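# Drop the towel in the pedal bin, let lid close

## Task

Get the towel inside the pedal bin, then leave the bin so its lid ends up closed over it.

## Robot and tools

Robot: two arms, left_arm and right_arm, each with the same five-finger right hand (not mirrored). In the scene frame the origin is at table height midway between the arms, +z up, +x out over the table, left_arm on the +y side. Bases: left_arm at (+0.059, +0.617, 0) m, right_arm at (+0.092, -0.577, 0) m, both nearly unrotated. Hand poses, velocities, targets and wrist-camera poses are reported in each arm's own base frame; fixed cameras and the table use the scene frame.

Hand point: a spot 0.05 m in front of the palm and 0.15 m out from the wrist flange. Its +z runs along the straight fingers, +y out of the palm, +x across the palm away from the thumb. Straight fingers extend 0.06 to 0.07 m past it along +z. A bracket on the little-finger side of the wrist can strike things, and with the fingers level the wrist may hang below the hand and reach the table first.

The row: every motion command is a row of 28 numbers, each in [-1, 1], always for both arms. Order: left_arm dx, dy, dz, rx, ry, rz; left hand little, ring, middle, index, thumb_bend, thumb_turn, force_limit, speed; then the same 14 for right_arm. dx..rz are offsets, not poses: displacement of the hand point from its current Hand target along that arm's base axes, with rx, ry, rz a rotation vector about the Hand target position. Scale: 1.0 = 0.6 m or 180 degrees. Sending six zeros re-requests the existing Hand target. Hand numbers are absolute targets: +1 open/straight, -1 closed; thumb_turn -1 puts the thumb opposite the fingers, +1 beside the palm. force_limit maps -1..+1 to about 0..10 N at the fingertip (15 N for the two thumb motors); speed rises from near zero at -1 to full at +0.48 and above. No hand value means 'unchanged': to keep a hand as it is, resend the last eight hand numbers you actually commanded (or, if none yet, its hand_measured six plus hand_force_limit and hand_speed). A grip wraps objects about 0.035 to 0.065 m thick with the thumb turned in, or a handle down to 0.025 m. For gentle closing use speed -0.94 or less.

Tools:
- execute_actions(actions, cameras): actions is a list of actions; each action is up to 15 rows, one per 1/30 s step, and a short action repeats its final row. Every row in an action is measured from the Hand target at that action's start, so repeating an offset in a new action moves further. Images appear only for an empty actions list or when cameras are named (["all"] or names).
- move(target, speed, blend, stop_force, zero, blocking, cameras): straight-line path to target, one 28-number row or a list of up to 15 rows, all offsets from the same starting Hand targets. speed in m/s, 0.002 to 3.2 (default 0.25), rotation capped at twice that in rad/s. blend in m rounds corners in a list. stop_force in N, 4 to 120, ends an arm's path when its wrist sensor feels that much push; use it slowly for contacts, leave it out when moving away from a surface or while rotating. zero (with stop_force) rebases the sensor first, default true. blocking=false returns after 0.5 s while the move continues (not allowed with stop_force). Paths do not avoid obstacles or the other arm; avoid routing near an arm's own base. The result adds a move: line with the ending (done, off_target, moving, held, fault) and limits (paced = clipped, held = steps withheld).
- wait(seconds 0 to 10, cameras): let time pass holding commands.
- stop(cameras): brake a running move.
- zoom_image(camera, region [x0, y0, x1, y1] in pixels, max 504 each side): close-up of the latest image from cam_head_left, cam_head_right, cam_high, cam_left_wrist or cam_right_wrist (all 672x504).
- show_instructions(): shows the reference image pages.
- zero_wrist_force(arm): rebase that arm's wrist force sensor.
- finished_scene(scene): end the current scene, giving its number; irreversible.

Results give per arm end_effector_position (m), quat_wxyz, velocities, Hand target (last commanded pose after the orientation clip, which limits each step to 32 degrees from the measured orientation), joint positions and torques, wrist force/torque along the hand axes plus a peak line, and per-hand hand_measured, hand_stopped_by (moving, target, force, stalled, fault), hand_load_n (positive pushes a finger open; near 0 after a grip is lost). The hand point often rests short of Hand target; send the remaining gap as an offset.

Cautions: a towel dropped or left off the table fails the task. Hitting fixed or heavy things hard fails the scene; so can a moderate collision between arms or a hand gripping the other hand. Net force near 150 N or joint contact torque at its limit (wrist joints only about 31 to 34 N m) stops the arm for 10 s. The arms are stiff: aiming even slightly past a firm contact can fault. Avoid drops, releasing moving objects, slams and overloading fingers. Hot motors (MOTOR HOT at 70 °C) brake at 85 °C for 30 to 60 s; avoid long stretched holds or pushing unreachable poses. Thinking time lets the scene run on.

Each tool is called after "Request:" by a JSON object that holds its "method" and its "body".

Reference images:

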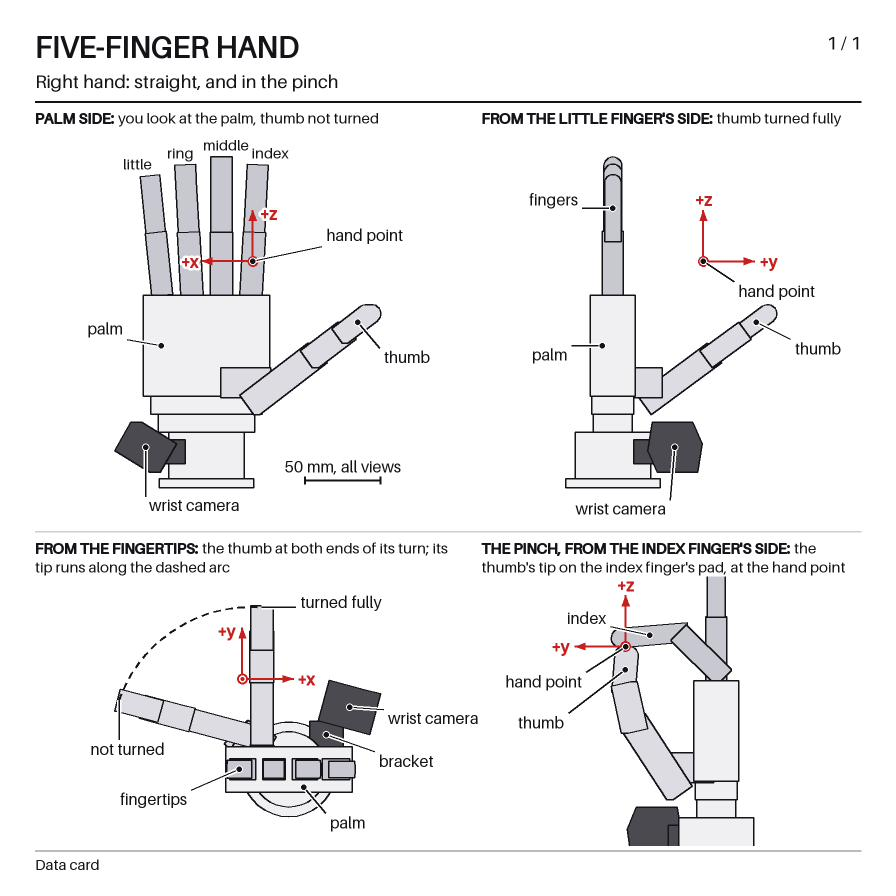

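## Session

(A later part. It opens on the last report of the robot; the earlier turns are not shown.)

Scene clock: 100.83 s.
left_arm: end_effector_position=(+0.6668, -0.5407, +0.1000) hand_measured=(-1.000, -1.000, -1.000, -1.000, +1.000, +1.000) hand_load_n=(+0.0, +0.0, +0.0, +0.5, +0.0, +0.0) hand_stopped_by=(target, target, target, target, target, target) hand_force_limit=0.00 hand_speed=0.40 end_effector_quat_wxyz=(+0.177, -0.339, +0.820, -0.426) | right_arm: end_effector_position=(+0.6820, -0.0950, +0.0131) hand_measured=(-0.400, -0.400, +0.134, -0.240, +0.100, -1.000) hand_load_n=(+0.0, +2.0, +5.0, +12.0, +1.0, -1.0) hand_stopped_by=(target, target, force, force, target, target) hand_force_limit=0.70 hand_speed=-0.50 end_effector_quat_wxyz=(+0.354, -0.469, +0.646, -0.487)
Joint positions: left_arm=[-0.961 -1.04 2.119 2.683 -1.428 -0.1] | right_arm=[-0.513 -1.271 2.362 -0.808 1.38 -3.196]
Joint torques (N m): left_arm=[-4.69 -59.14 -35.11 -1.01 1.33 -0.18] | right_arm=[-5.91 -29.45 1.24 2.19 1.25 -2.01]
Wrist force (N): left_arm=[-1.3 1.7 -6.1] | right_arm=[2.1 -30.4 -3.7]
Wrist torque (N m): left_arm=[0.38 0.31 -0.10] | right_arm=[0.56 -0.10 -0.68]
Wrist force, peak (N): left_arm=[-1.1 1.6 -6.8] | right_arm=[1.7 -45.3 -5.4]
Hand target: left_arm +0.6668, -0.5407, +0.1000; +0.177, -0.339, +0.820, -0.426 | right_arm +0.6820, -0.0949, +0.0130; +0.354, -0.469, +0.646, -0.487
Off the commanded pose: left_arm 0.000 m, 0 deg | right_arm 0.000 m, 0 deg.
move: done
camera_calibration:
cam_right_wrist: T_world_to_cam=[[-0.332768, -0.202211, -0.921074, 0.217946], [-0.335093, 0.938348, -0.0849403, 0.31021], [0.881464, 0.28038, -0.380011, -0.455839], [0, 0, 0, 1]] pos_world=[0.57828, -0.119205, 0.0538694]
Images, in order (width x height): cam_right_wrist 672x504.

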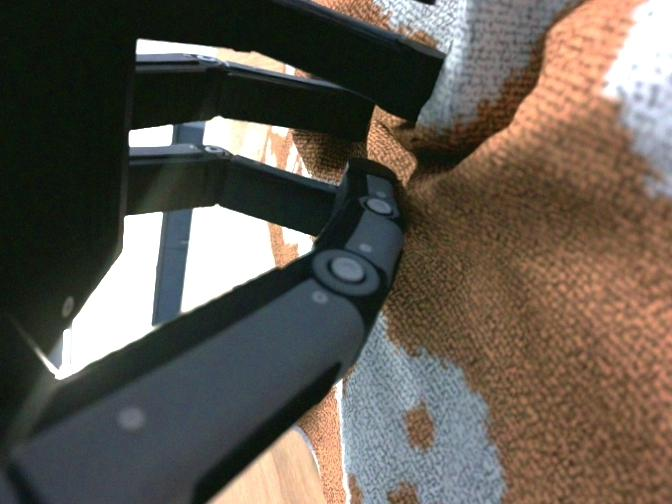

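Request:
{"method": "move", "body": {"target": [[0, 0, 0, 0, 0, 0, -1, -1, -1, -1, 1, 1, 0.0, 0.4, 0, 0, 0.004, 0, 0, 0, -0.4, -0.4, -0.4, -0.4, 0.1, -1, 0.7, -0.5], [0, 0, 0, 0, 0, 0, -1, -1, -1, -1, 1, 1, 0.0, 0.4, 0, 0, 0.004, 0, 0, 0, -0.7, -0.7, -0.7, -0.7, 0.0, -1, 0.7, -0.5]], "speed": 0.03, "cameras": ["cam_right_wrist"]}}

Scene clock: 103.13 s.
left_arm: end_effector_position=(+0.6668, -0.5407, +0.1000) hand_measured=(-1.000, -1.000, -1.000, -1.000, +1.000, +1.000) hand_load_n=(+0.0, +0.0, +0.0, +0.0, +0.0, -0.5) hand_stopped_by=(target, target, target, target, target, target) hand_force_limit=0.00 hand_speed=0.40 end_effector_quat_wxyz=(+0.177, -0.339, +0.820, -0.426) | right_arm: end_effector_position=(+0.6821, -0.0950, +0.0155) hand_measured=(-0.700, -0.700, -0.042, -0.240, +0.004, -1.000) hand_load_n=(+0.0, +0.0, +8.0, +7.0, +4.5, -0.5) hand_stopped_by=(target, target, force, force, target, target) hand_force_limit=0.70 hand_speed=-0.50 end_effector_quat_wxyz=(+0.354, -0.469, +0.646, -0.487)
Joint positions: left_arm=[-0.961 -1.04 2.119 2.683 -1.428 -0.1] | right_arm=[-0.513 -1.276 2.361 -0.802 1.38 -3.196]
Joint torques (N m): left_arm=[-3.21 -61.25 -35.32 -1.25 1.68 -0.16] | right_arm=[-6.14 -31.14 0.94 3.74 1.62 -1.58]
Wrist force (N): left_arm=[-1.4 1.5 -6.6] | right_arm=[2.0 -32.8 -3.2]
Wrist torque (N m): left_arm=[0.42 0.32 -0.11] | right_arm=[0.40 -0.13 -0.74]
Wrist force, peak (N): left_arm=[-1.2 2.0 -6.8] | right_arm=[1.9 -33.7 -2.2]
Hand target: left_arm +0.6668, -0.5407, +0.1000; +0.177, -0.339, +0.820, -0.426 | right_arm +0.6820, -0.0949, +0.0154; +0.354, -0.469, +0.646, -0.487
Off the commanded pose: left_arm 0.000 m, 0 deg | right_arm 0.000 m, 0 deg.
move: done
camera_calibration:
cam_right_wrist: T_world_to_cam=[[-0.332626, -0.202264, -0.921113, 0.220197], [-0.335088, 0.938341, -0.085042, 0.310457], [0.881519, 0.280367, -0.379893, -0.455018], [0, 0, 0, 1]] pos_world=[0.57838, -0.119205, 0.0563697]
Images, in order (width x height): cam_right_wrist 672x504.

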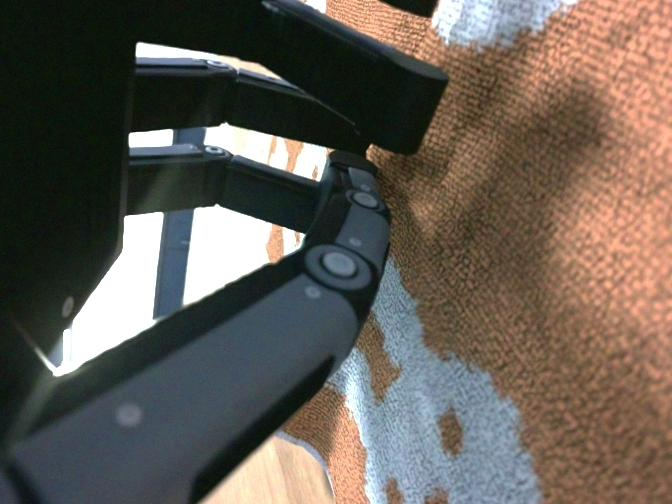

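Request:
{"method": "move", "body": {"target": [0, 0, 0, 0, 0, 0, -1, -1, -1, -1, 1, 1, 0.0, 0.4, 0, 0, 0.1, 0, 0, 0, -0.7, -0.7, -0.7, -0.7, 0.0, -1, 0.7, -0.5], "speed": 0.1, "cameras": ["cam_right_wrist", "cam_high"]}}

Scene clock: 104.90 s.
left_arm: end_effector_position=(+0.6668, -0.5407, +0.1000) hand_measured=(-1.000, -1.000, -1.000, -1.000, +1.000, +1.000) hand_load_n=(+0.0, +0.0, +0.0, +0.0, +0.0, -0.5) hand_stopped_by=(target, target, target, target, target, target) hand_force_limit=0.00 hand_speed=0.40 end_effector_quat_wxyz=(+0.177, -0.339, +0.820, -0.426) | right_arm: end_effector_position=(+0.6820, -0.0950, +0.0754) hand_measured=(-0.700, -0.700, -0.044, -0.240, +0.004, -1.000) hand_load_n=(+0.0, +0.0, +0.0, +5.5, +5.0, +0.0) hand_stopped_by=(target, target, force, force, target, target) hand_force_limit=0.70 hand_speed=-0.50 end_effector_quat_wxyz=(+0.354, -0.469, +0.646, -0.487)
Joint positions: left_arm=[-0.961 -1.04 2.119 2.683 -1.428 -0.1] | right_arm=[-0.513 -1.393 2.335 -0.659 1.38 -3.196]
Joint torques (N m): left_arm=[-2.58 -60 -34.92 -1.21 1.27 -0.25] | right_arm=[6.42 -56.51 -17.65 -1.2 -1.75 -2]
Wrist force (N): left_arm=[-0.7 1.9 -5.8] | right_arm=[1.5 -3.3 0.7]
Wrist torque (N m): left_arm=[0.40 0.20 -0.05] | right_arm=[-0.21 -0.19 -0.14]
Wrist force, peak (N): left_arm=[-1.1 1.7 -6.7] | right_arm=[1.9 -33.6 -3.6]
Hand target: left_arm +0.6668, -0.5407, +0.1000; +0.177, -0.339, +0.820, -0.426 | right_arm +0.6820, -0.0949, +0.0754; +0.354, -0.469, +0.646, -0.487
Off the commanded pose: left_arm 0.000 m, 0 deg | right_arm 0.000 m, 0 deg.
move: done
camera_calibration:
cam_right_wrist: T_world_to_cam=[[-0.332804, -0.202105, -0.921083, 0.275364], [-0.335056, 0.938371, -0.0848369, 0.31547], [0.881464, 0.28038, -0.38001, -0.432165], [0, 0, 0, 1]] pos_world=[0.57828, -0.119205, 0.116169]
Images, in order (width x height): cam_high 672x504, cam_right_wrist 672x504.

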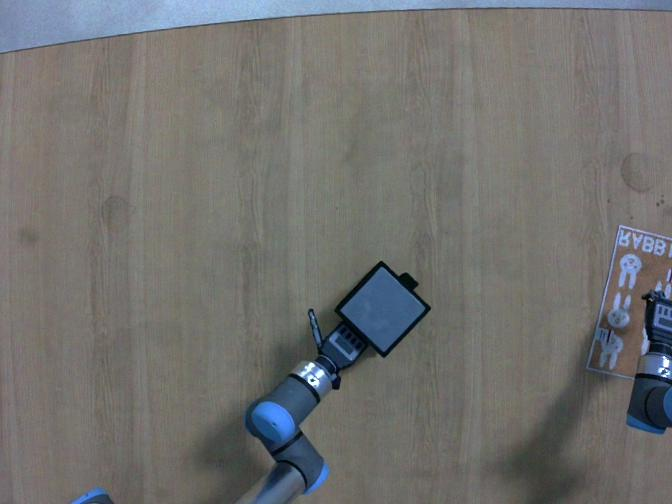

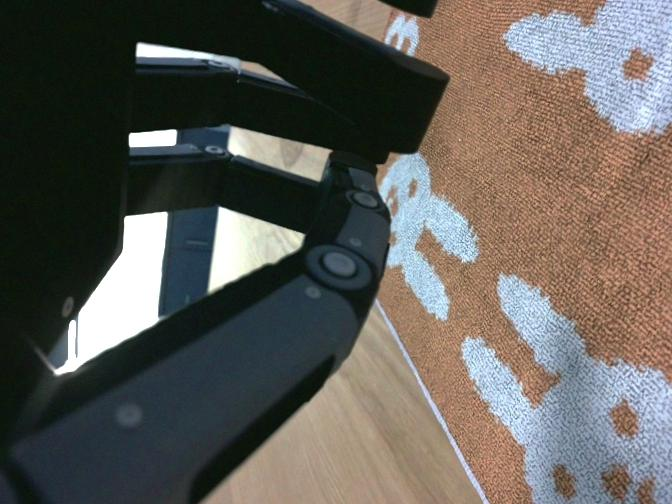

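Request:
{"method": "zoom_image", "body": {"camera": "cam_high", "region": [552, 200, 672, 420]}}

Scaled by 2.291 from the camera's 672x504 image, which has a finer 960x720 frame.

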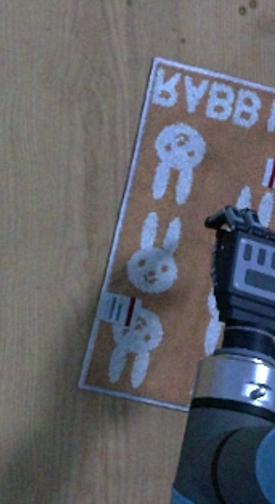

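Request:
{"method": "move", "body": {"target": [0, 0, 0, 0, 0, 0, -1, -1, -1, -1, 1, 1, 0.0, 0.4, -0.0475, 0.015, -0.02, 0, 0, 0, 1, 0.3, 1, 0.3, 0.05, -1, 0.5, 0.3], "speed": 0.15}}

Request:
{"method": "move", "body": {"target": [0, 0, 0, 0, 0, 0, -1, -1, -1, -1, 1, 1, 0.0, 0.4, 0, 0, -0.11, 0, 0, 0, 1, 0.3, 1, 0.3, 0.05, -1, 0.5, 0.3], "speed": 0.03, "stop_force": 8, "cameras": ["cam_right_wrist"]}}

Scene clock: 113.63 s.
left_arm: end_effector_position=(+0.6668, -0.5407, +0.1000) hand_measured=(-1.000, -1.000, -1.000, -1.000, +1.000, +1.000) hand_load_n=(+0.0, +0.0, +0.0, +0.0, +0.0, -0.5) hand_stopped_by=(target, target, target, target, target, target) hand_force_limit=0.00 hand_speed=0.40 end_effector_quat_wxyz=(+0.177, -0.339, +0.820, -0.426) | right_arm: end_effector_position=(+0.6535, -0.0861, +0.0635) hand_measured=(+1.000, +0.300, +1.000, +0.300, +0.050, -1.000) hand_load_n=(+0.0, +0.0, +0.0, +0.0, +0.0, +0.0) hand_stopped_by=(target, target, target, target, target, target) hand_force_limit=0.50 hand_speed=0.30 end_effector_quat_wxyz=(+0.354, -0.469, +0.646, -0.487)
Joint positions: left_arm=[-0.961 -1.04 2.119 2.683 -1.428 -0.1] | right_arm=[-0.529 -1.412 2.397 -0.701 1.364 -3.201]
Joint torques (N m): left_arm=[-1.18 -62.33 -34.59 -1.19 1.38 -0.16] | right_arm=[14.43 -32.49 -28.65 3.04 1.39 0.74]
Wrist force (N): left_arm=[-1.6 1.4 -6.3] | right_arm=[1.2 -3.0 0.5]
Wrist torque (N m): left_arm=[0.37 0.35 -0.12] | right_arm=[-0.17 -0.15 -0.16]
Wrist force, peak (N): left_arm=[-1.3 1.5 -6.9] | right_arm=[1.1 -3.8 1.4]
Hand target: left_arm +0.6668, -0.5407, +0.1000; +0.177, -0.339, +0.820, -0.426 | right_arm +0.6535, -0.0859, +0.0634; +0.354, -0.469, +0.646, -0.487
Off the commanded pose: left_arm 0.000 m, 0 deg | right_arm 0.000 m, 0 deg.
move: done

Scene clock: 116.50 s.
left_arm: end_effector_position=(+0.6668, -0.5407, +0.1000) hand_measured=(-1.000, -1.000, -1.000, -1.000, +1.000, +1.000) hand_load_n=(+0.5, +0.0, +0.0, +0.0, +0.0, +0.0) hand_stopped_by=(target, target, target, target, target, target) hand_force_limit=0.00 hand_speed=0.40 end_effector_quat_wxyz=(+0.177, -0.339, +0.820, -0.426) | right_arm: end_effector_position=(+0.6535, -0.0859, +0.0095) hand_measured=(+1.000, +0.300, +1.000, +0.300, +0.050, -1.000) hand_load_n=(+0.0, +0.0, +0.0, +0.0, -1.0, +0.0) hand_stopped_by=(target, target, target, target, target, target) hand_force_limit=0.50 hand_speed=0.30 end_effector_quat_wxyz=(+0.354, -0.469, +0.646, -0.487)
Joint positions: left_arm=[-0.961 -1.04 2.119 2.683 -1.428 -0.1] | right_arm=[-0.529 -1.298 2.421 -0.839 1.364 -3.201]
Joint torques (N m): left_arm=[0.58 -62.37 -34.11 -1.24 1.57 0.06] | right_arm=[7.43 -34.93 -24.85 -3.12 1.48 1.33]
Wrist force (N): left_arm=[-1.4 1.6 -6.4] | right_arm=[1.5 -4.9 0.2]
Wrist torque (N m): left_arm=[0.41 0.33 -0.10] | right_arm=[-0.14 -0.16 -0.17]
Wrist force, peak (N): left_arm=[-1.7 2.0 -6.8] | right_arm=[1.0 -11.0 -4.2]
Hand target: left_arm +0.6668, -0.5407, +0.1000; +0.177, -0.339, +0.820, -0.426 | right_arm +0.6535, -0.0859, +0.0095; +0.354, -0.469, +0.646, -0.487 (not the last commanded pose)
Off the commanded pose: left_arm 0.000 m, 0 deg | right_arm 0.012 m, 0 deg.
move: contact (right_arm)
camera_calibration:
cam_right_wrist: T_world_to_cam=[[-0.332898, -0.20219, -0.921031, 0.207037], [-0.33511, 0.938349, -0.0848694, 0.291914], [0.881408, 0.280394, -0.38013, -0.434571], [0, 0, 0, 1]] pos_world=[0.54978, -0.110205, 0.0502691]
Images, in order (width x height): cam_right_wrist 672x504.

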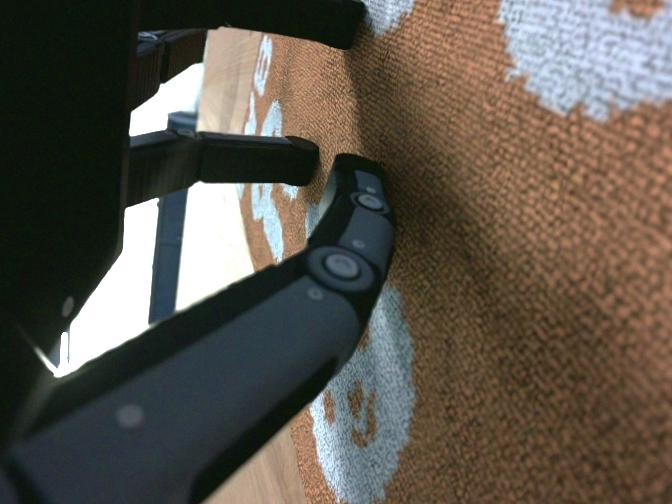

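Request:
{"method": "move", "body": {"target": [[0, 0, 0, 0, 0, 0, -1, -1, -1, -1, 1, 1, 0.0, 0.4, 0, 0, -0.004, 0, 0, 0, 1, 0.3, 1, 0.3, 0.05, -1, 0.5, 0.3], [0, 0, 0, 0, 0, 0, -1, -1, -1, -1, 1, 1, 0.0, 0.4, 0, 0, -0.004, 0, 0, 0, 1, 0.0, 1, 0.0, 0.05, -1, 0.4, -0.5]], "speed": 0.03, "cameras": ["cam_right_wrist"]}}

Scene clock: 118.27 s.
left_arm: end_effector_position=(+0.6668, -0.5407, +0.1000) hand_measured=(-1.000, -1.000, -1.000, -1.000, +1.000, +1.000) hand_load_n=(+0.0, +0.0, +0.0, +0.0, +0.0, -0.5) hand_stopped_by=(target, target, target, target, target, target) hand_force_limit=0.00 hand_speed=0.40 end_effector_quat_wxyz=(+0.177, -0.339, +0.820, -0.426) | right_arm: end_effector_position=(+0.6535, -0.0859, +0.0071) hand_measured=(+1.000, +0.214, +1.000, +0.214, +0.050, -1.000) hand_load_n=(+0.0, +6.0, +0.0, +6.0, -1.0, +0.0) hand_stopped_by=(target, force, target, force, target, target) hand_force_limit=0.40 hand_speed=-0.50 end_effector_quat_wxyz=(+0.354, -0.469, +0.646, -0.487)
Joint positions: left_arm=[-0.961 -1.04 2.119 2.683 -1.428 -0.1] | right_arm=[-0.529 -1.293 2.421 -0.845 1.364 -3.201]
Joint torques (N m): left_arm=[1.72 -62.76 -33.58 -1.12 1.43 0.26] | right_arm=[-5.84 -43.06 -11.61 7.41 1.58 0.69]
Wrist force (N): left_arm=[-1.2 1.6 -6.2] | right_arm=[1.5 -22.1 -2.2]
Wrist torque (N m): left_arm=[0.37 0.30 -0.10] | right_arm=[0.47 -0.13 -0.50]
Wrist force, peak (N): left_arm=[-1.7 1.8 -6.6] | right_arm=[1.5 -24.1 -1.9]
Hand target: left_arm +0.6668, -0.5407, +0.1000; +0.177, -0.339, +0.820, -0.426 | right_arm +0.6535, -0.0859, +0.0071; +0.354, -0.469, +0.646, -0.487
Off the commanded pose: left_arm 0.000 m, 0 deg | right_arm 0.000 m, 0 deg.
move: done
camera_calibration:
cam_right_wrist: T_world_to_cam=[[-0.332757, -0.202243, -0.921071, 0.204746], [-0.335105, 0.938342, -0.084971, 0.291712], [0.881464, 0.28038, -0.380012, -0.435521], [0, 0, 0, 1]] pos_world=[0.54978, -0.110205, 0.0478694]
Images, in order (width x height): cam_right_wrist 672x504.

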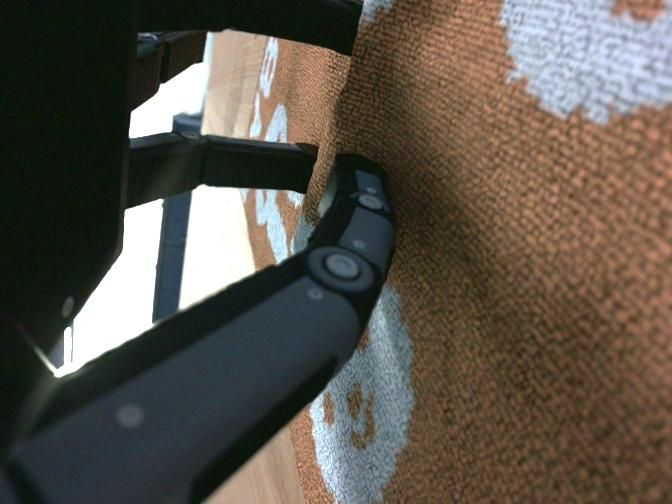

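Request:
{"method": "move", "body": {"target": [[0, 0, 0, 0, 0, 0, -1, -1, -1, -1, 1, 1, 0.0, 0.4, 0, 0, 0.002, 0, 0, 0, 1, 0.0, 1, 0.0, 0.05, -1, 0.4, -0.5], [0, 0, 0, 0, 0, 0, -1, -1, -1, -1, 1, 1, 0.0, 0.4, 0, 0, 0.002, 0, 0, 0, 1, -0.1, 1, -0.1, 0.05, -1, 0.8, -0.5]], "speed": 0.03, "cameras": ["cam_right_wrist"]}}

Scene clock: 120.03 s.
left_arm: end_effector_position=(+0.6668, -0.5407, +0.1000) hand_measured=(-1.000, -1.000, -1.000, -1.000, +1.000, +1.000) hand_load_n=(+0.0, +0.0, +0.0, +0.0, +0.0, -0.5) hand_stopped_by=(target, target, target, target, target, target) hand_force_limit=0.00 hand_speed=0.40 end_effector_quat_wxyz=(+0.177, -0.339, +0.820, -0.426) | right_arm: end_effector_position=(+0.6536, -0.0860, +0.0084) hand_measured=(+1.000, +0.130, +1.000, +0.130, +0.050, -1.000) hand_load_n=(+0.0, +8.5, -0.5, +9.0, +0.0, +0.0) hand_stopped_by=(target, force, target, force, target, target) hand_force_limit=0.80 hand_speed=-0.50 end_effector_quat_wxyz=(+0.354, -0.469, +0.646, -0.487)
Joint positions: left_arm=[-0.961 -1.04 2.119 2.683 -1.428 -0.1] | right_arm=[-0.529 -1.295 2.421 -0.842 1.364 -3.201]
Joint torques (N m): left_arm=[3.76 -64.09 -33.27 -1.27 1.38 0.31] | right_arm=[-6.79 -18.58 4.64 2.15 1.46 -0.31]
Wrist force (N): left_arm=[-1.5 1.8 -6.3] | right_arm=[1.3 -33.8 -3.5]
Wrist torque (N m): left_arm=[0.40 0.34 -0.11] | right_arm=[0.82 -0.11 -0.72]
Wrist force, peak (N): left_arm=[-1.1 1.9 -6.7] | right_arm=[1.3 -36.3 -2.0]
Hand target: left_arm +0.6668, -0.5407, +0.1000; +0.177, -0.339, +0.820, -0.426 | right_arm +0.6535, -0.0859, +0.0083; +0.354, -0.469, +0.646, -0.487
Off the commanded pose: left_arm 0.000 m, 0 deg | right_arm 0.000 m, 0 deg.
move: done
camera_calibration:
cam_right_wrist: T_world_to_cam=[[-0.332737, -0.202298, -0.921065, 0.205926], [-0.335124, 0.93833, -0.085025, 0.291834], [0.881463, 0.28038, -0.380012, -0.435027], [0, 0, 0, 1]] pos_world=[0.54978, -0.110205, 0.0491694]
Images, in order (width x height): cam_right_wrist 672x504.

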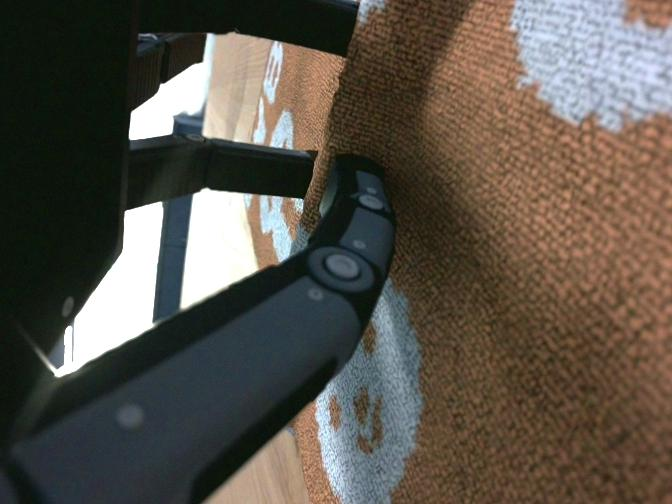

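Request:
{"method": "move", "body": {"target": [[0, 0, 0, 0, 0, 0, -1, -1, -1, -1, 1, 1, 0.0, 0.4, 0, 0, 0.005, 0, 0, 0, 1, -0.1, 1, -0.1, 0.05, -1, 0.8, -0.5], [0, 0, 0, 0, 0, 0, -1, -1, -1, -1, 1, 1, 0.0, 0.4, 0, 0, 0.005, 0, 0, 0, 1, -0.2, 1, -0.2, 0.05, -1, 0.85, -0.4]], "speed": 0.03, "cameras": ["cam_right_wrist"]}}

Scene clock: 122.23 s.
left_arm: end_effector_position=(+0.6668, -0.5407, +0.1000) hand_measured=(-1.000, -1.000, -1.000, -1.000, +1.000, +1.000) hand_load_n=(+0.0, +0.0, +0.0, +0.0, +0.0, -0.5) hand_stopped_by=(target, target, target, target, target, target) hand_force_limit=0.00 hand_speed=0.40 end_effector_quat_wxyz=(+0.177, -0.339, +0.820, -0.426) | right_arm: end_effector_position=(+0.6536, -0.0860, +0.0114) hand_measured=(+1.000, -0.198, +1.000, -0.138, +0.050, -1.000) hand_load_n=(-0.5, +3.5, +0.0, +9.5, +2.0, -0.5) hand_stopped_by=(target, target, target, force, target, target) hand_force_limit=0.85 hand_speed=-0.40 end_effector_quat_wxyz=(+0.354, -0.469, +0.646, -0.487)
Joint positions: left_arm=[-0.961 -1.04 2.119 2.683 -1.428 -0.1] | right_arm=[-0.529 -1.302 2.42 -0.834 1.364 -3.201]
Joint torques (N m): left_arm=[4.59 -65.61 -33.07 -1.47 1.33 0.33] | right_arm=[-6.43 -23.74 2.48 6.26 1.32 -1.1]
Wrist force (N): left_arm=[-1.2 1.2 -6.7] | right_arm=[1.3 -34.4 -2.9]
Wrist torque (N m): left_arm=[0.35 0.31 -0.12] | right_arm=[0.22 -0.10 -0.63]
Wrist force, peak (N): left_arm=[-1.1 1.6 -6.9] | right_arm=[1.2 -37.0 -4.2]
Hand target: left_arm +0.6668, -0.5407, +0.1000; +0.177, -0.339, +0.820, -0.426 | right_arm +0.6535, -0.0859, +0.0113; +0.354, -0.469, +0.646, -0.487
Off the commanded pose: left_arm 0.000 m, 0 deg | right_arm 0.000 m, 0 deg.
move: done
camera_calibration:
cam_right_wrist: T_world_to_cam=[[-0.332533, -0.202331, -0.921132, 0.208611], [-0.335028, 0.938351, -0.0851666, 0.29208], [0.881577, 0.280284, -0.379819, -0.434058], [0, 0, 0, 1]] pos_world=[0.549881, -0.110206, 0.0521699]
Images, in order (width x height): cam_right_wrist 672x504.

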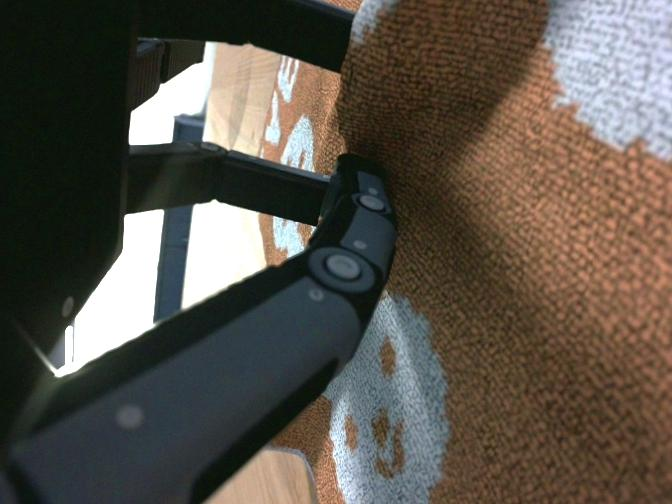

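Request:
{"method": "zoom_image", "body": {"camera": "cam_right_wrist", "region": [240, 0, 480, 260]}}

Scaled by 1.938 from the camera's 672x504 image, which has a finer 960x720 frame.

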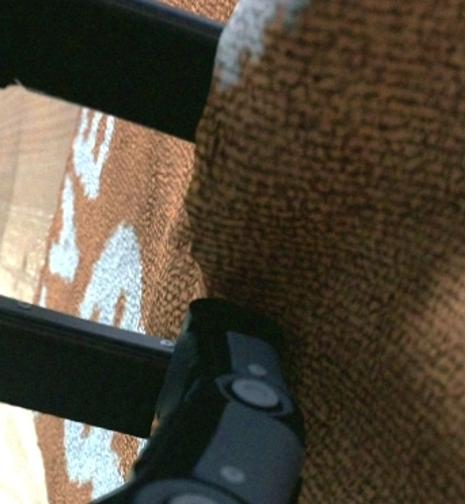

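Request:
{"method": "move", "body": {"target": [0, 0, 0, 0, 0, 0, -1, -1, -1, -1, 1, 1, 0.0, 0.4, 0, 0, 0.06, 0.036, 0.111, 0, 0.4, 0.4, 0.6, 0.4, 1, -1, 0.5, 0.3], "speed": 0.2, "cameras": ["cam_right_wrist"]}}

Request:
{"method": "move", "body": {"target": [0, 0, 0, 0, 0, 0, -1, -1, -1, -1, 1, 1, 0.0, 0.4, 0, 0, -0.07, 0, 0, 0, 0.4, 0.4, 0.6, 0.4, 1, -1, 0.5, 0.3], "speed": 0.03, "stop_force": 8, "cameras": ["cam_right_wrist"]}}

Scene clock: 127.83 s.
left_arm: end_effector_position=(+0.6668, -0.5407, +0.1000) hand_measured=(-1.000, -1.000, -1.000, -1.000, +1.000, +1.000) hand_load_n=(+0.0, +0.0, +0.0, +0.0, +0.0, -0.5) hand_stopped_by=(target, target, target, target, target, target) hand_force_limit=0.00 hand_speed=0.40 end_effector_quat_wxyz=(+0.177, -0.339, +0.820, -0.426) | right_arm: end_effector_position=(+0.6535, -0.0858, +0.0472) hand_measured=(+0.400, +0.400, +0.600, +0.400, +1.000, -1.000) hand_load_n=(+0.0, +0.0, +0.0, +0.0, -0.5, +0.0) hand_stopped_by=(target, target, target, target, target, target) hand_force_limit=0.50 hand_speed=0.30 end_effector_quat_wxyz=(+0.263, -0.526, +0.724, -0.361)
Joint positions: left_arm=[-0.961 -1.04 2.119 2.683 -1.428 -0.1] | right_arm=[-0.499 -1.343 2.185 -0.19 1.423 -3.253]
Joint torques (N m): left_arm=[5.26 -67.65 -32.61 -1.2 1.39 0.56] | right_arm=[-17.87 -60.63 -32.7 4.87 -1.8 1.56]
Wrist force (N): left_arm=[-1.1 1.8 -5.8] | right_arm=[1.8 -3.2 0.3]
Wrist torque (N m): left_arm=[0.39 0.27 -0.08] | right_arm=[-0.24 -0.18 0.07]
Wrist force, peak (N): left_arm=[-1.5 1.8 -6.9] | right_arm=[2.5 -39.8 -13.6]
Hand target: left_arm +0.6668, -0.5407, +0.1000; +0.177, -0.339, +0.820, -0.426 | right_arm +0.6535, -0.0859, +0.0473; +0.263, -0.526, +0.724, -0.361
Off the commanded pose: left_arm 0.000 m, 0 deg | right_arm 0.000 m, 0 deg.
move: done
camera_calibration:
cam_right_wrist: T_world_to_cam=[[-0.630786, -0.105672, -0.768728, 0.437561], [-0.325745, 0.935224, 0.138734, 0.277994], [0.704272, 0.337921, -0.624348, -0.288018], [0, 0, 0, 1]] pos_world=[0.569406, -0.116422, 0.117975]
Images, in order (width x height): cam_right_wrist 672x504.

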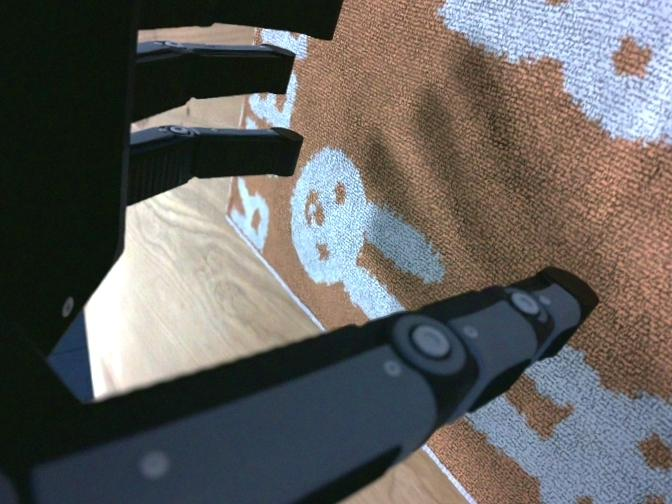

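Scene clock: 129.80 s.
left_arm: end_effector_position=(+0.6668, -0.5407, +0.1000) hand_measured=(-1.000, -1.000, -1.000, -1.000, +1.000, +1.000) hand_load_n=(+0.5, +0.0, +0.0, +0.0, +0.0, +0.0) hand_stopped_by=(target, target, target, target, target, target) hand_force_limit=0.00 hand_speed=0.40 end_effector_quat_wxyz=(+0.177, -0.339, +0.820, -0.426) | right_arm: end_effector_position=(+0.6535, -0.0860, +0.0217) hand_measured=(+0.400, +0.400, +0.600, +0.400, +1.000, -1.000) hand_load_n=(+0.0, +0.0, +0.0, +0.0, +0.0, -0.5) hand_stopped_by=(target, target, target, target, target, target) hand_force_limit=0.50 hand_speed=0.30 end_effector_quat_wxyz=(+0.263, -0.526, +0.724, -0.361)
Joint positions: left_arm=[-0.961 -1.04 2.119 2.683 -1.428 -0.1] | right_arm=[-0.499 -1.304 2.199 -0.243 1.423 -3.253]
Joint torques (N m): left_arm=[4.58 -67.15 -32.45 -1.34 1.38 0.46] | right_arm=[-7.62 -38.52 -28.99 -2.42 -1.58 1.43]
Wrist force (N): left_arm=[-1.5 1.2 -6.6] | right_arm=[1.8 -9.6 -4.7]
Wrist torque (N m): left_arm=[0.36 0.34 -0.12] | right_arm=[-0.62 -0.13 0.02]
Wrist force, peak (N): left_arm=[-1.2 2.0 -6.7] | right_arm=[1.2 -21.6 -15.4]
Hand target: left_arm +0.6668, -0.5407, +0.1000; +0.177, -0.339, +0.820, -0.426 | right_arm +0.6535, -0.0859, +0.0217; +0.263, -0.526, +0.724, -0.361 (not the last commanded pose)
Off the commanded pose: left_arm 0.000 m, 0 deg | right_arm 0.016 m, 0 deg.
move: contact (right_arm)
camera_calibration:
cam_right_wrist: T_world_to_cam=[[-0.630841, -0.105534, -0.768701, 0.417983], [-0.325584, 0.935271, 0.138791, 0.281628], [0.704297, 0.337832, -0.624368, -0.303894], [0, 0, 0, 1]] pos_world=[0.569406, -0.116622, 0.092475]
Images, in order (width x height): cam_right_wrist 672x504.

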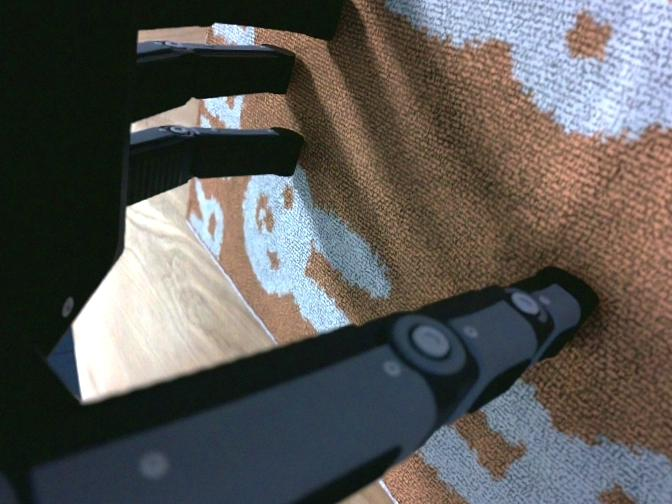

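Request:
{"method": "execute_actions", "body": {"actions": [[[0,0,0,0,0,0,-1,-1,-1,-1,1,1,0.0,0.4,0,0,-0.002,-0.0063,-0.0194,0,0.3,0.3,0.5,0.3,0.8,-1,0.6,-0.6]],[[0,0,0,0,0,0,-1,-1,-1,-1,1,1,0.0,0.4,0,0,0,-0.0063,-0.0194,0,0.2,0.2,0.4,0.2,0.6,-1,0.6,-0.6]],[[0,0,0,0,0,0,-1,-1,-1,-1,1,1,0.0,0.4,0,0,-0.0033,-0.0063,-0.0194,0,0.1,0.1,0.3,0.1,0.4,-1,0.6,-0.6]]], "cameras": ["cam_right_wrist"]}}

Scene clock: 135.47 s.
left_arm: end_effector_position=(+0.6668, -0.5407, +0.1000) hand_measured=(-1.000, -1.000, -1.000, -1.000, +1.000, +1.000) hand_load_n=(+0.0, +0.0, +0.0, +0.0, +0.0, +0.0) hand_stopped_by=(target, target, target, target, target, target) hand_force_limit=0.00 hand_speed=0.40 end_effector_quat_wxyz=(+0.177, -0.339, +0.820, -0.426) | right_arm: end_effector_position=(+0.6534, -0.0860, +0.0184) hand_measured=(+0.100, +0.100, +0.300, +0.100, +0.400, -1.000) hand_load_n=(+0.0, +0.0, +0.5, +0.0, -1.5, -0.5) hand_stopped_by=(target, target, target, target, target, target) hand_force_limit=0.60 hand_speed=-0.60 end_effector_quat_wxyz=(+0.312, -0.498, +0.686, -0.429)
Joint positions: left_arm=[-0.961 -1.04 2.119 2.683 -1.428 -0.1] | right_arm=[-0.515 -1.327 2.319 -0.532 1.39 -3.23]
Joint torques (N m): left_arm=[4.39 -69.66 -32.08 -1.39 1.17 0.69] | right_arm=[14.61 -54.2 -16.48 -2.33 -1.58 -3.32]
Wrist force (N): left_arm=[-1.3 1.9 -6.5] | right_arm=[2.3 -6.9 -1.5]
Wrist torque (N m): left_arm=[0.43 0.33 -0.10] | right_arm=[-0.21 -0.21 -0.07]
Wrist force, peak (N): left_arm=[-1.7 1.9 -6.7] | right_arm=[-0.4 -59.3 -49.5]
Hand target: left_arm +0.6668, -0.5407, +0.1000; +0.177, -0.339, +0.820, -0.426 | right_arm +0.6535, -0.0859, +0.0185; +0.312, -0.498, +0.686, -0.429
Off the commanded pose: left_arm 0.000 m, 0 deg | right_arm 0.000 m, 0 deg.
Step readings (end_effector_position of left_arm | right_arm):
0: (+0.6668, -0.5407, +0.1000) | (+0.6535, -0.0859, +0.0217)
1: (+0.6668, -0.5407, +0.1000) | (+0.6535, -0.0859, +0.0217)
2: (+0.6668, -0.5407, +0.1000) | (+0.6536, -0.0860, +0.0215)
4: (+0.6668, -0.5407, +0.1000) | (+0.6535, -0.0858, +0.0212)
8: (+0.6668, -0.5407, +0.1000) | (+0.6536, -0.0859, +0.0207)
15: (+0.6668, -0.5407, +0.1000) | (+0.6535, -0.0860, +0.0205)
16: (+0.6668, -0.5407, +0.1000) | (+0.6534, -0.0860, +0.0204)
17: (+0.6668, -0.5407, +0.1000) | (+0.6534, -0.0860, +0.0205)
19: (+0.6668, -0.5407, +0.1000) | (+0.6532, -0.0857, +0.0209)
23: (+0.6668, -0.5407, +0.1000) | (+0.6535, -0.0859, +0.0205)
30: (+0.6668, -0.5407, +0.1000) | (+0.6534, -0.0860, +0.0204)
31: (+0.6668, -0.5407, +0.1000) | (+0.6534, -0.0860, +0.0204)
32: (+0.6668, -0.5407, +0.1000) | (+0.6532, -0.0859, +0.0199)
34: (+0.6668, -0.5407, +0.1000) | (+0.6530, -0.0856, +0.0190)
38: (+0.6668, -0.5407, +0.1000) | (+0.6535, -0.0859, +0.0185)
45: (+0.6668, -0.5407, +0.1000) | (+0.6534, -0.0860, +0.0184)
camera_calibration:
cam_right_wrist: T_world_to_cam=[[-0.48133, -0.154033, -0.862899, 0.315386], [-0.340205, 0.940095, 0.0219551, 0.294148], [0.807825, 0.304131, -0.504899, -0.378683], [0, 0, 0, 1]] pos_world=[0.557786, -0.112778, 0.0744919]
Images, in order (width x height): cam_right_wrist 672x504.

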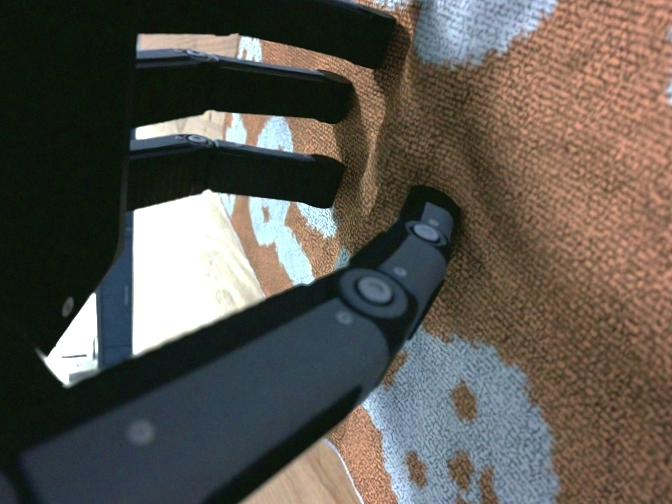

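Request:
{"method": "execute_actions", "body": {"actions": [[[0,0,0,0,0,0,-1,-1,-1,-1,1,1,0.0,0.4,0,0,-0.0065,-0.0063,-0.0194,0,0.0,0.0,0.2,0.0,0.26,-1,0.6,-0.6]],[[0,0,0,0,0,0,-1,-1,-1,-1,1,1,0.0,0.4,0,0,-0.0033,-0.0063,-0.0194,0,-0.1,-0.1,0.1,-0.1,0.16,-1,0.6,-0.6]]], "cameras": ["cam_right_wrist"]}}

Scene clock: 137.60 s.
left_arm: end_effector_position=(+0.6668, -0.5407, +0.1000) hand_measured=(-1.000, -1.000, -1.000, -1.000, +1.000, +1.000) hand_load_n=(+0.0, +0.0, +0.0, +0.0, +0.0, -0.5) hand_stopped_by=(target, target, target, target, target, target) hand_force_limit=0.00 hand_speed=0.40 end_effector_quat_wxyz=(+0.177, -0.339, +0.820, -0.426) | right_arm: end_effector_position=(+0.6535, -0.0860, +0.0126) hand_measured=(-0.100, -0.100, +0.234, -0.100, +0.160, -1.000) hand_load_n=(+0.0, +1.5, +1.0, +3.0, +0.5, +0.0) hand_stopped_by=(target, target, force, target, target, target) hand_force_limit=0.60 hand_speed=-0.60 end_effector_quat_wxyz=(+0.343, -0.477, +0.657, -0.472)
Joint positions: left_arm=[-0.961 -1.04 2.119 2.683 -1.428 -0.1] | right_arm=[-0.526 -1.312 2.394 -0.752 1.37 -3.209]
Joint torques (N m): left_arm=[5.56 -71.08 -31.94 -1.34 1.03 0.73] | right_arm=[13.6 -30.16 0.58 0.39 -0.87 -1.16]
Wrist force (N): left_arm=[-1.4 1.2 -6.4] | right_arm=[1.2 -33.6 -11.1]
Wrist torque (N m): left_arm=[0.34 0.32 -0.11] | right_arm=[0.61 -0.02 -0.67]
Wrist force, peak (N): left_arm=[-1.4 1.7 -6.8] | right_arm=[0.1 -37.0 -15.7]
Hand target: left_arm +0.6668, -0.5407, +0.1000; +0.177, -0.339, +0.820, -0.426 | right_arm +0.6535, -0.0859, +0.0126; +0.343, -0.477, +0.657, -0.472
Off the commanded pose: left_arm 0.000 m, 0 deg | right_arm 0.000 m, 0 deg.
Step readings (end_effector_position of left_arm | right_arm):
0: (+0.6668, -0.5407, +0.1000) | (+0.6535, -0.0859, +0.0185)
1: (+0.6668, -0.5407, +0.1000) | (+0.6535, -0.0859, +0.0185)
2: (+0.6668, -0.5407, +0.1000) | (+0.6530, -0.0856, +0.0173)
4: (+0.6668, -0.5407, +0.1000) | (+0.6528, -0.0854, +0.0154)
8: (+0.6668, -0.5407, +0.1000) | (+0.6537, -0.0860, +0.0147)
15: (+0.6668, -0.5407, +0.1000) | (+0.6535, -0.0860, +0.0146)
16: (+0.6668, -0.5407, +0.1000) | (+0.6535, -0.0860, +0.0146)
17: (+0.6668, -0.5407, +0.1000) | (+0.6530, -0.0857, +0.0139)
19: (+0.6668, -0.5407, +0.1000) | (+0.6527, -0.0854, +0.0131)
23: (+0.6668, -0.5407, +0.1000) | (+0.6535, -0.0859, +0.0126)
30: (+0.6668, -0.5407, +0.1000) | (+0.6535, -0.0860, +0.0126)
camera_calibration:
cam_right_wrist: T_world_to_cam=[[-0.373172, -0.189289, -0.908247, 0.23728], [-0.338104, 0.93939, -0.0568621, 0.293959], [0.863961, 0.285862, -0.414553, -0.42102], [0, 0, 0, 1]] pos_world=[0.55168, -0.110874, 0.0576886]
Images, in order (width x height): cam_right_wrist 672x504.

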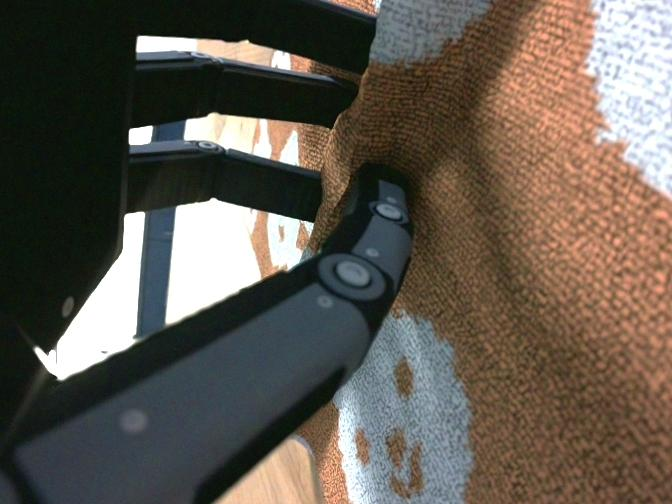

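Request:
{"method": "execute_actions", "body": {"actions": [[[0,0,0,0,0,0,-1,-1,-1,-1,1,1,0.0,0.4,0,0,0.001,-0.004,-0.012,0,-0.25,-0.25,0.0,-0.25,0.08,-1,0.8,-0.6]],[[0,0,0,0,0,0,-1,-1,-1,-1,1,1,0.0,0.4,0,0,0.003,0,0,0,-0.4,-0.4,-0.2,-0.35,0.0,-1,0.8,-0.6]]], "cameras": ["cam_right_wrist"]}}

Scene clock: 139.43 s.
left_arm: end_effector_position=(+0.6668, -0.5407, +0.1000) hand_measured=(-1.000, -1.000, -1.000, -1.000, +1.000, +1.000) hand_load_n=(+0.0, +0.5, +0.0, +0.0, +0.0, +0.0) hand_stopped_by=(target, target, target, target, target, target) hand_force_limit=0.00 hand_speed=0.40 end_effector_quat_wxyz=(+0.177, -0.339, +0.820, -0.426) | right_arm: end_effector_position=(+0.6535, -0.0860, +0.0150) hand_measured=(-0.400, -0.400, +0.024, -0.166, +0.008, -1.000) hand_load_n=(+0.0, +2.5, +9.5, +11.5, +8.0, -1.0) hand_stopped_by=(target, target, force, force, target, target) hand_force_limit=0.80 hand_speed=-0.60 end_effector_quat_wxyz=(+0.353, -0.470, +0.647, -0.485)
Joint positions: left_arm=[-0.961 -1.04 2.119 2.683 -1.428 -0.1] | right_arm=[-0.528 -1.311 2.415 -0.813 1.365 -3.202]
Joint torques (N m): left_arm=[4.3 -71.23 -31.49 -1.52 1.38 0.87] | right_arm=[10.37 -15.29 -10.89 0.83 1.53 -2.29]
Wrist force (N): left_arm=[-1.2 1.6 -6.6] | right_arm=[1.8 -32.0 -3.9]
Wrist torque (N m): left_arm=[0.40 0.31 -0.10] | right_arm=[0.56 -0.08 -0.73]
Wrist force, peak (N): left_arm=[-1.2 1.7 -6.9] | right_arm=[1.5 -33.9 -10.8]
Hand target: left_arm +0.6668, -0.5407, +0.1000; +0.177, -0.339, +0.820, -0.426 | right_arm +0.6535, -0.0859, +0.0150; +0.353, -0.470, +0.647, -0.485
Off the commanded pose: left_arm 0.000 m, 0 deg | right_arm 0.000 m, 0 deg.
Step readings (end_effector_position of left_arm | right_arm):
0: (+0.6668, -0.5407, +0.1000) | (+0.6535, -0.0859, +0.0126)
1: (+0.6668, -0.5407, +0.1000) | (+0.6535, -0.0859, +0.0127)
2: (+0.6668, -0.5407, +0.1000) | (+0.6535, -0.0859, +0.0129)
4: (+0.6668, -0.5407, +0.1000) | (+0.6533, -0.0857, +0.0134)
8: (+0.6668, -0.5407, +0.1000) | (+0.6535, -0.0858, +0.0133)
15: (+0.6668, -0.5407, +0.1000) | (+0.6535, -0.0860, +0.0132)
16: (+0.6668, -0.5407, +0.1000) | (+0.6535, -0.0860, +0.0132)
17: (+0.6668, -0.5407, +0.1000) | (+0.6535, -0.0860, +0.0137)
19: (+0.6668, -0.5407, +0.1000) | (+0.6534, -0.0859, +0.0149)
23: (+0.6668, -0.5407, +0.1000) | (+0.6534, -0.0859, +0.0151)
30: (+0.6668, -0.5407, +0.1000) | (+0.6535, -0.0859, +0.0150)
camera_calibration:
cam_right_wrist: T_world_to_cam=[[-0.33863, -0.200732, -0.919259, 0.216013], [-0.335599, 0.938489, -0.0813062, 0.292582], [0.879035, 0.28097, -0.385166, -0.430731], [0, 0, 0, 1]] pos_world=[0.549966, -0.110202, 0.0564573]
Images, in order (width x height): cam_right_wrist 672x504.

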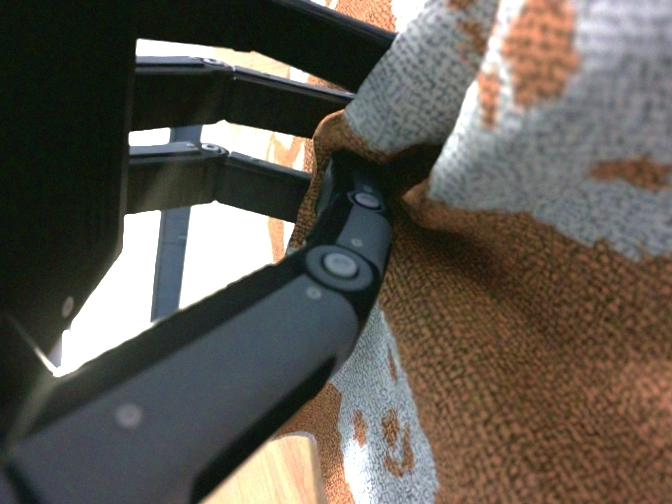

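Request:
{"method": "move", "body": {"target": [[0, 0, 0, 0, 0, 0, -1, -1, -1, -1, 1, 1, 0.0, 0.4, 0, 0, 0.01, 0, 0, 0, -0.6, -0.6, -0.2, -0.35, 0.0, -1, 0.8, -0.6],[0, 0, 0, 0, 0, 0, -1, -1, -1, -1, 1, 1, 0.0, 0.4, 0, 0, 0.1, 0, 0, 0, -0.6, -0.6, -0.2, -0.35, 0.0, -1, 0.8, -0.6]], "speed": 0.08, "cameras": ["cam_right_wrist", "cam_high"]}}

Scene clock: 141.83 s.
left_arm: end_effector_position=(+0.6668, -0.5407, +0.1000) hand_measured=(-1.000, -1.000, -1.000, -1.000, +1.000, +1.000) hand_load_n=(+0.5, +0.0, +0.0, +0.0, +0.0, +0.0) hand_stopped_by=(target, target, target, target, target, target) hand_force_limit=0.00 hand_speed=0.40 end_effector_quat_wxyz=(+0.177, -0.339, +0.820, -0.426) | right_arm: end_effector_position=(+0.6535, -0.0860, +0.0750) hand_measured=(-0.600, -0.600, +0.024, -0.166, +0.008, -1.000) hand_load_n=(+0.0, +0.5, +0.0, +11.5, +7.0, -1.5) hand_stopped_by=(target, target, force, force, target, target) hand_force_limit=0.80 hand_speed=-0.60 end_effector_quat_wxyz=(+0.353, -0.470, +0.647, -0.485)
Joint positions: left_arm=[-0.961 -1.04 2.119 2.683 -1.428 -0.1] | right_arm=[-0.528 -1.436 2.387 -0.661 1.365 -3.202]
Joint torques (N m): left_arm=[5.16 -71.49 -31.59 -1.36 1.21 0.86] | right_arm=[3.85 -49.95 -17.69 -2.2 -1.15 -1.14]
Wrist force (N): left_arm=[-1.4 1.4 -6.5] | right_arm=[1.7 -3.0 0.5]
Wrist torque (N m): left_arm=[0.39 0.32 -0.11] | right_arm=[-0.15 -0.22 -0.12]
Wrist force, peak (N): left_arm=[-1.4 1.6 -6.9] | right_arm=[2.0 -32.8 -4.1]
Hand target: left_arm +0.6668, -0.5407, +0.1000; +0.177, -0.339, +0.820, -0.426 | right_arm +0.6535, -0.0859, +0.0750; +0.353, -0.470, +0.647, -0.485
Off the commanded pose: left_arm 0.000 m, 0 deg | right_arm 0.000 m, 0 deg.
move: done
camera_calibration:
cam_right_wrist: T_world_to_cam=[[-0.33856, -0.200676, -0.919297, 0.271154], [-0.33558, 0.938499, -0.0812791, 0.297575], [0.879069, 0.28098, -0.385081, -0.407708], [0, 0, 0, 1]] pos_world=[0.550066, -0.110302, 0.116457]
Images, in order (width x height): cam_high 672x504, cam_right_wrist 672x504.

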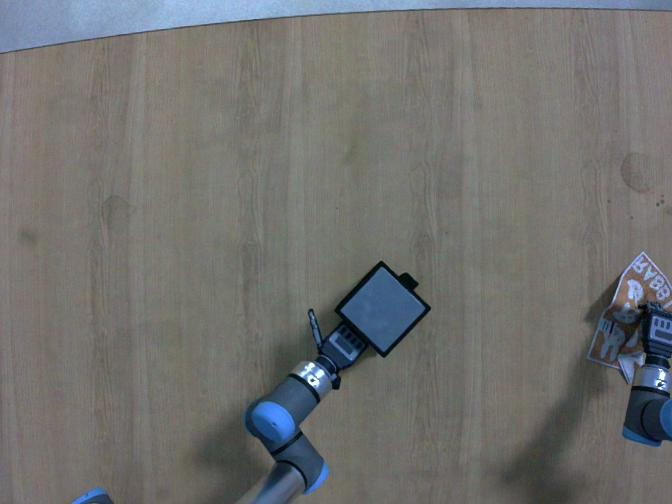

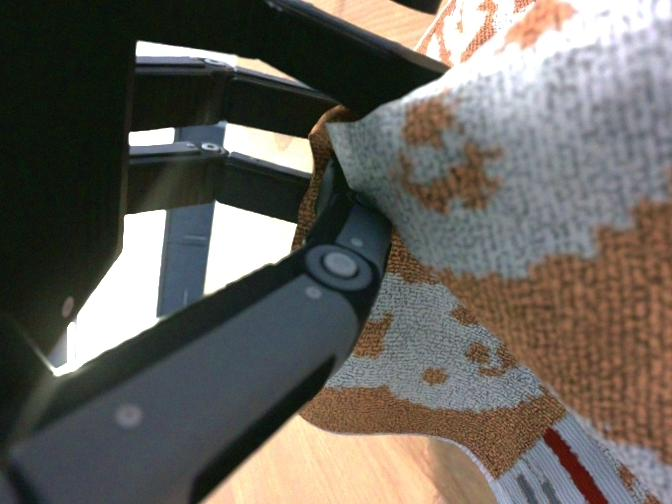

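Request:
{"method": "move", "body": {"target": [0, 0, 0, 0, 0, 0, -1, -1, -1, -1, 1, 1, 0.0, 0.4, -0.339, 0.643, 0.625, -0.4588, 0.2806, 0.6972, -0.6, -0.6, -0.35, -0.35, 0.0, -1, 0.6, -0.6], "speed": 0.45, "cameras": ["all"]}}

Scene clock: 155.93 s.
left_arm: end_effector_position=(+0.6668, -0.5407, +0.1000) hand_measured=(-1.000, -1.000, -1.000, -1.000, +1.000, +1.000) hand_load_n=(+0.0, +0.0, +0.0, +0.0, +0.0, -0.5) hand_stopped_by=(target, target, target, target, target, target) hand_force_limit=0.00 hand_speed=0.40 end_effector_quat_wxyz=(+0.177, -0.339, +0.820, -0.426) | right_arm: end_effector_position=(+0.4501, +0.2999, +0.4500) hand_measured=(-0.600, -0.600, -0.148, -0.166, +0.008, -1.000) hand_load_n=(+0.5, +0.0, +14.0, +10.5, +9.0, +0.0) hand_stopped_by=(target, target, force, force, target, target) hand_force_limit=0.60 hand_speed=-0.60 end_effector_quat_wxyz=(+0.000, +0.924, +0.383, +0.000)
Joint positions: left_arm=[-0.961 -1.04 2.119 2.683 -1.428 -0.1] | right_arm=[0.389 -1.427 1.55 1.447 1.571 -5.109]
Joint torques (N m): left_arm=[3.66 -76.79 -29.79 -1.49 1.19 1.26] | right_arm=[13.86 -47.35 -39.47 6.42 1.68 -2.17]
Wrist force (N): left_arm=[-1.4 2.1 -6.5] | right_arm=[2.1 -0.6 -0.5]
Wrist torque (N m): left_arm=[0.46 0.34 -0.10] | right_arm=[0.02 -0.14 0.29]
Wrist force, peak (N): left_arm=[-1.5 1.5 -6.9] | right_arm=[3.3 -3.6 2.2]
Hand target: left_arm +0.6668, -0.5407, +0.1000; +0.177, -0.339, +0.820, -0.426 | right_arm +0.4501, +0.2999, +0.4500; +0.000, +0.924, +0.383, +0.000
Off the commanded pose: left_arm 0.000 m, 0 deg | right_arm 0.000 m, 0 deg.
move: done
camera_calibration:
cam_left_wrist: T_world_to_cam=[[-0.600082, 0.19163, -0.776646, 0.584559], [0.172528, 0.979037, 0.108264, 0.394255], [0.781112, -0.0690261, -0.620564, -0.378076], [0, 0, 0, 1]] pos_world=[0.578083, -0.524106, 0.176692]
cam_right_wrist: T_world_to_cam=[[0.884824, -0.465867, -0.00734611, -0.257119], [-0.38189, -0.734177, 0.561377, 0.130901], [-0.26692, -0.493914, -0.827528, 0.754341], [0, 0, 0, 1]] pos_world=[0.478843, 0.348901, 0.548865]

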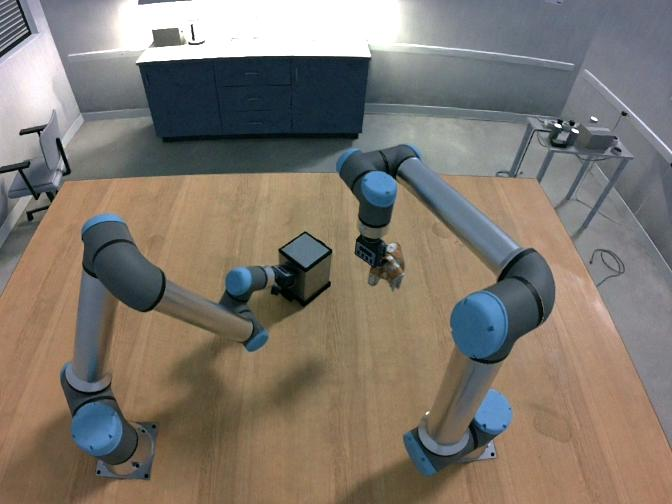

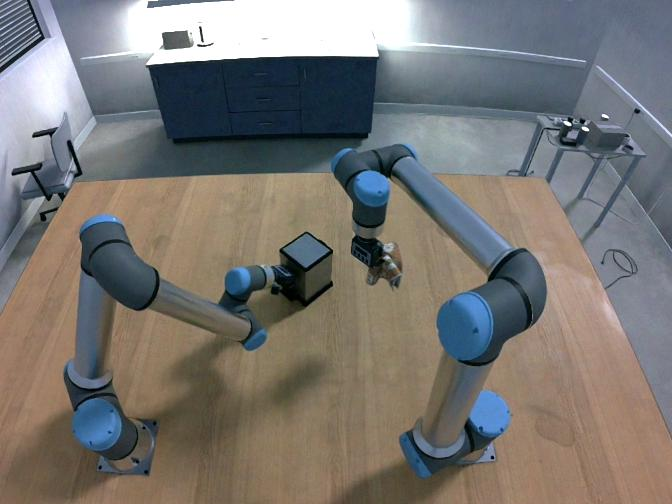

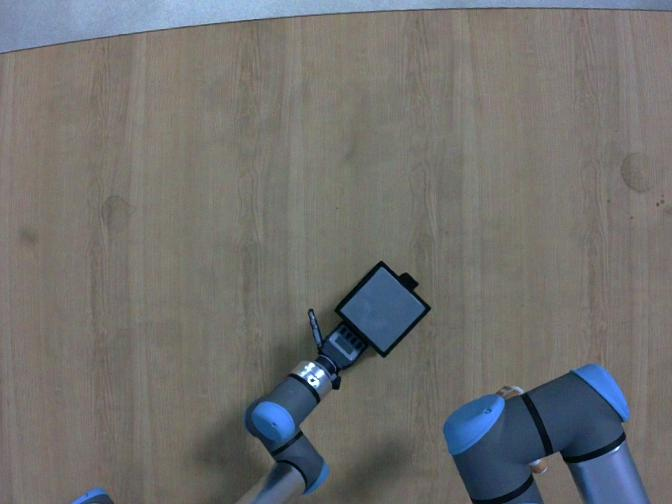

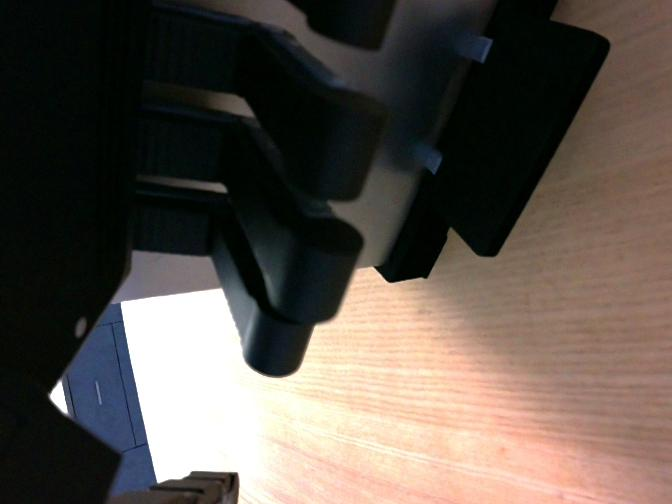

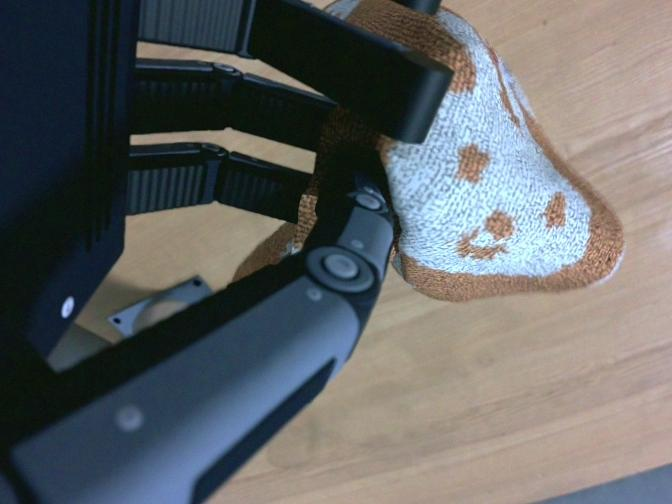

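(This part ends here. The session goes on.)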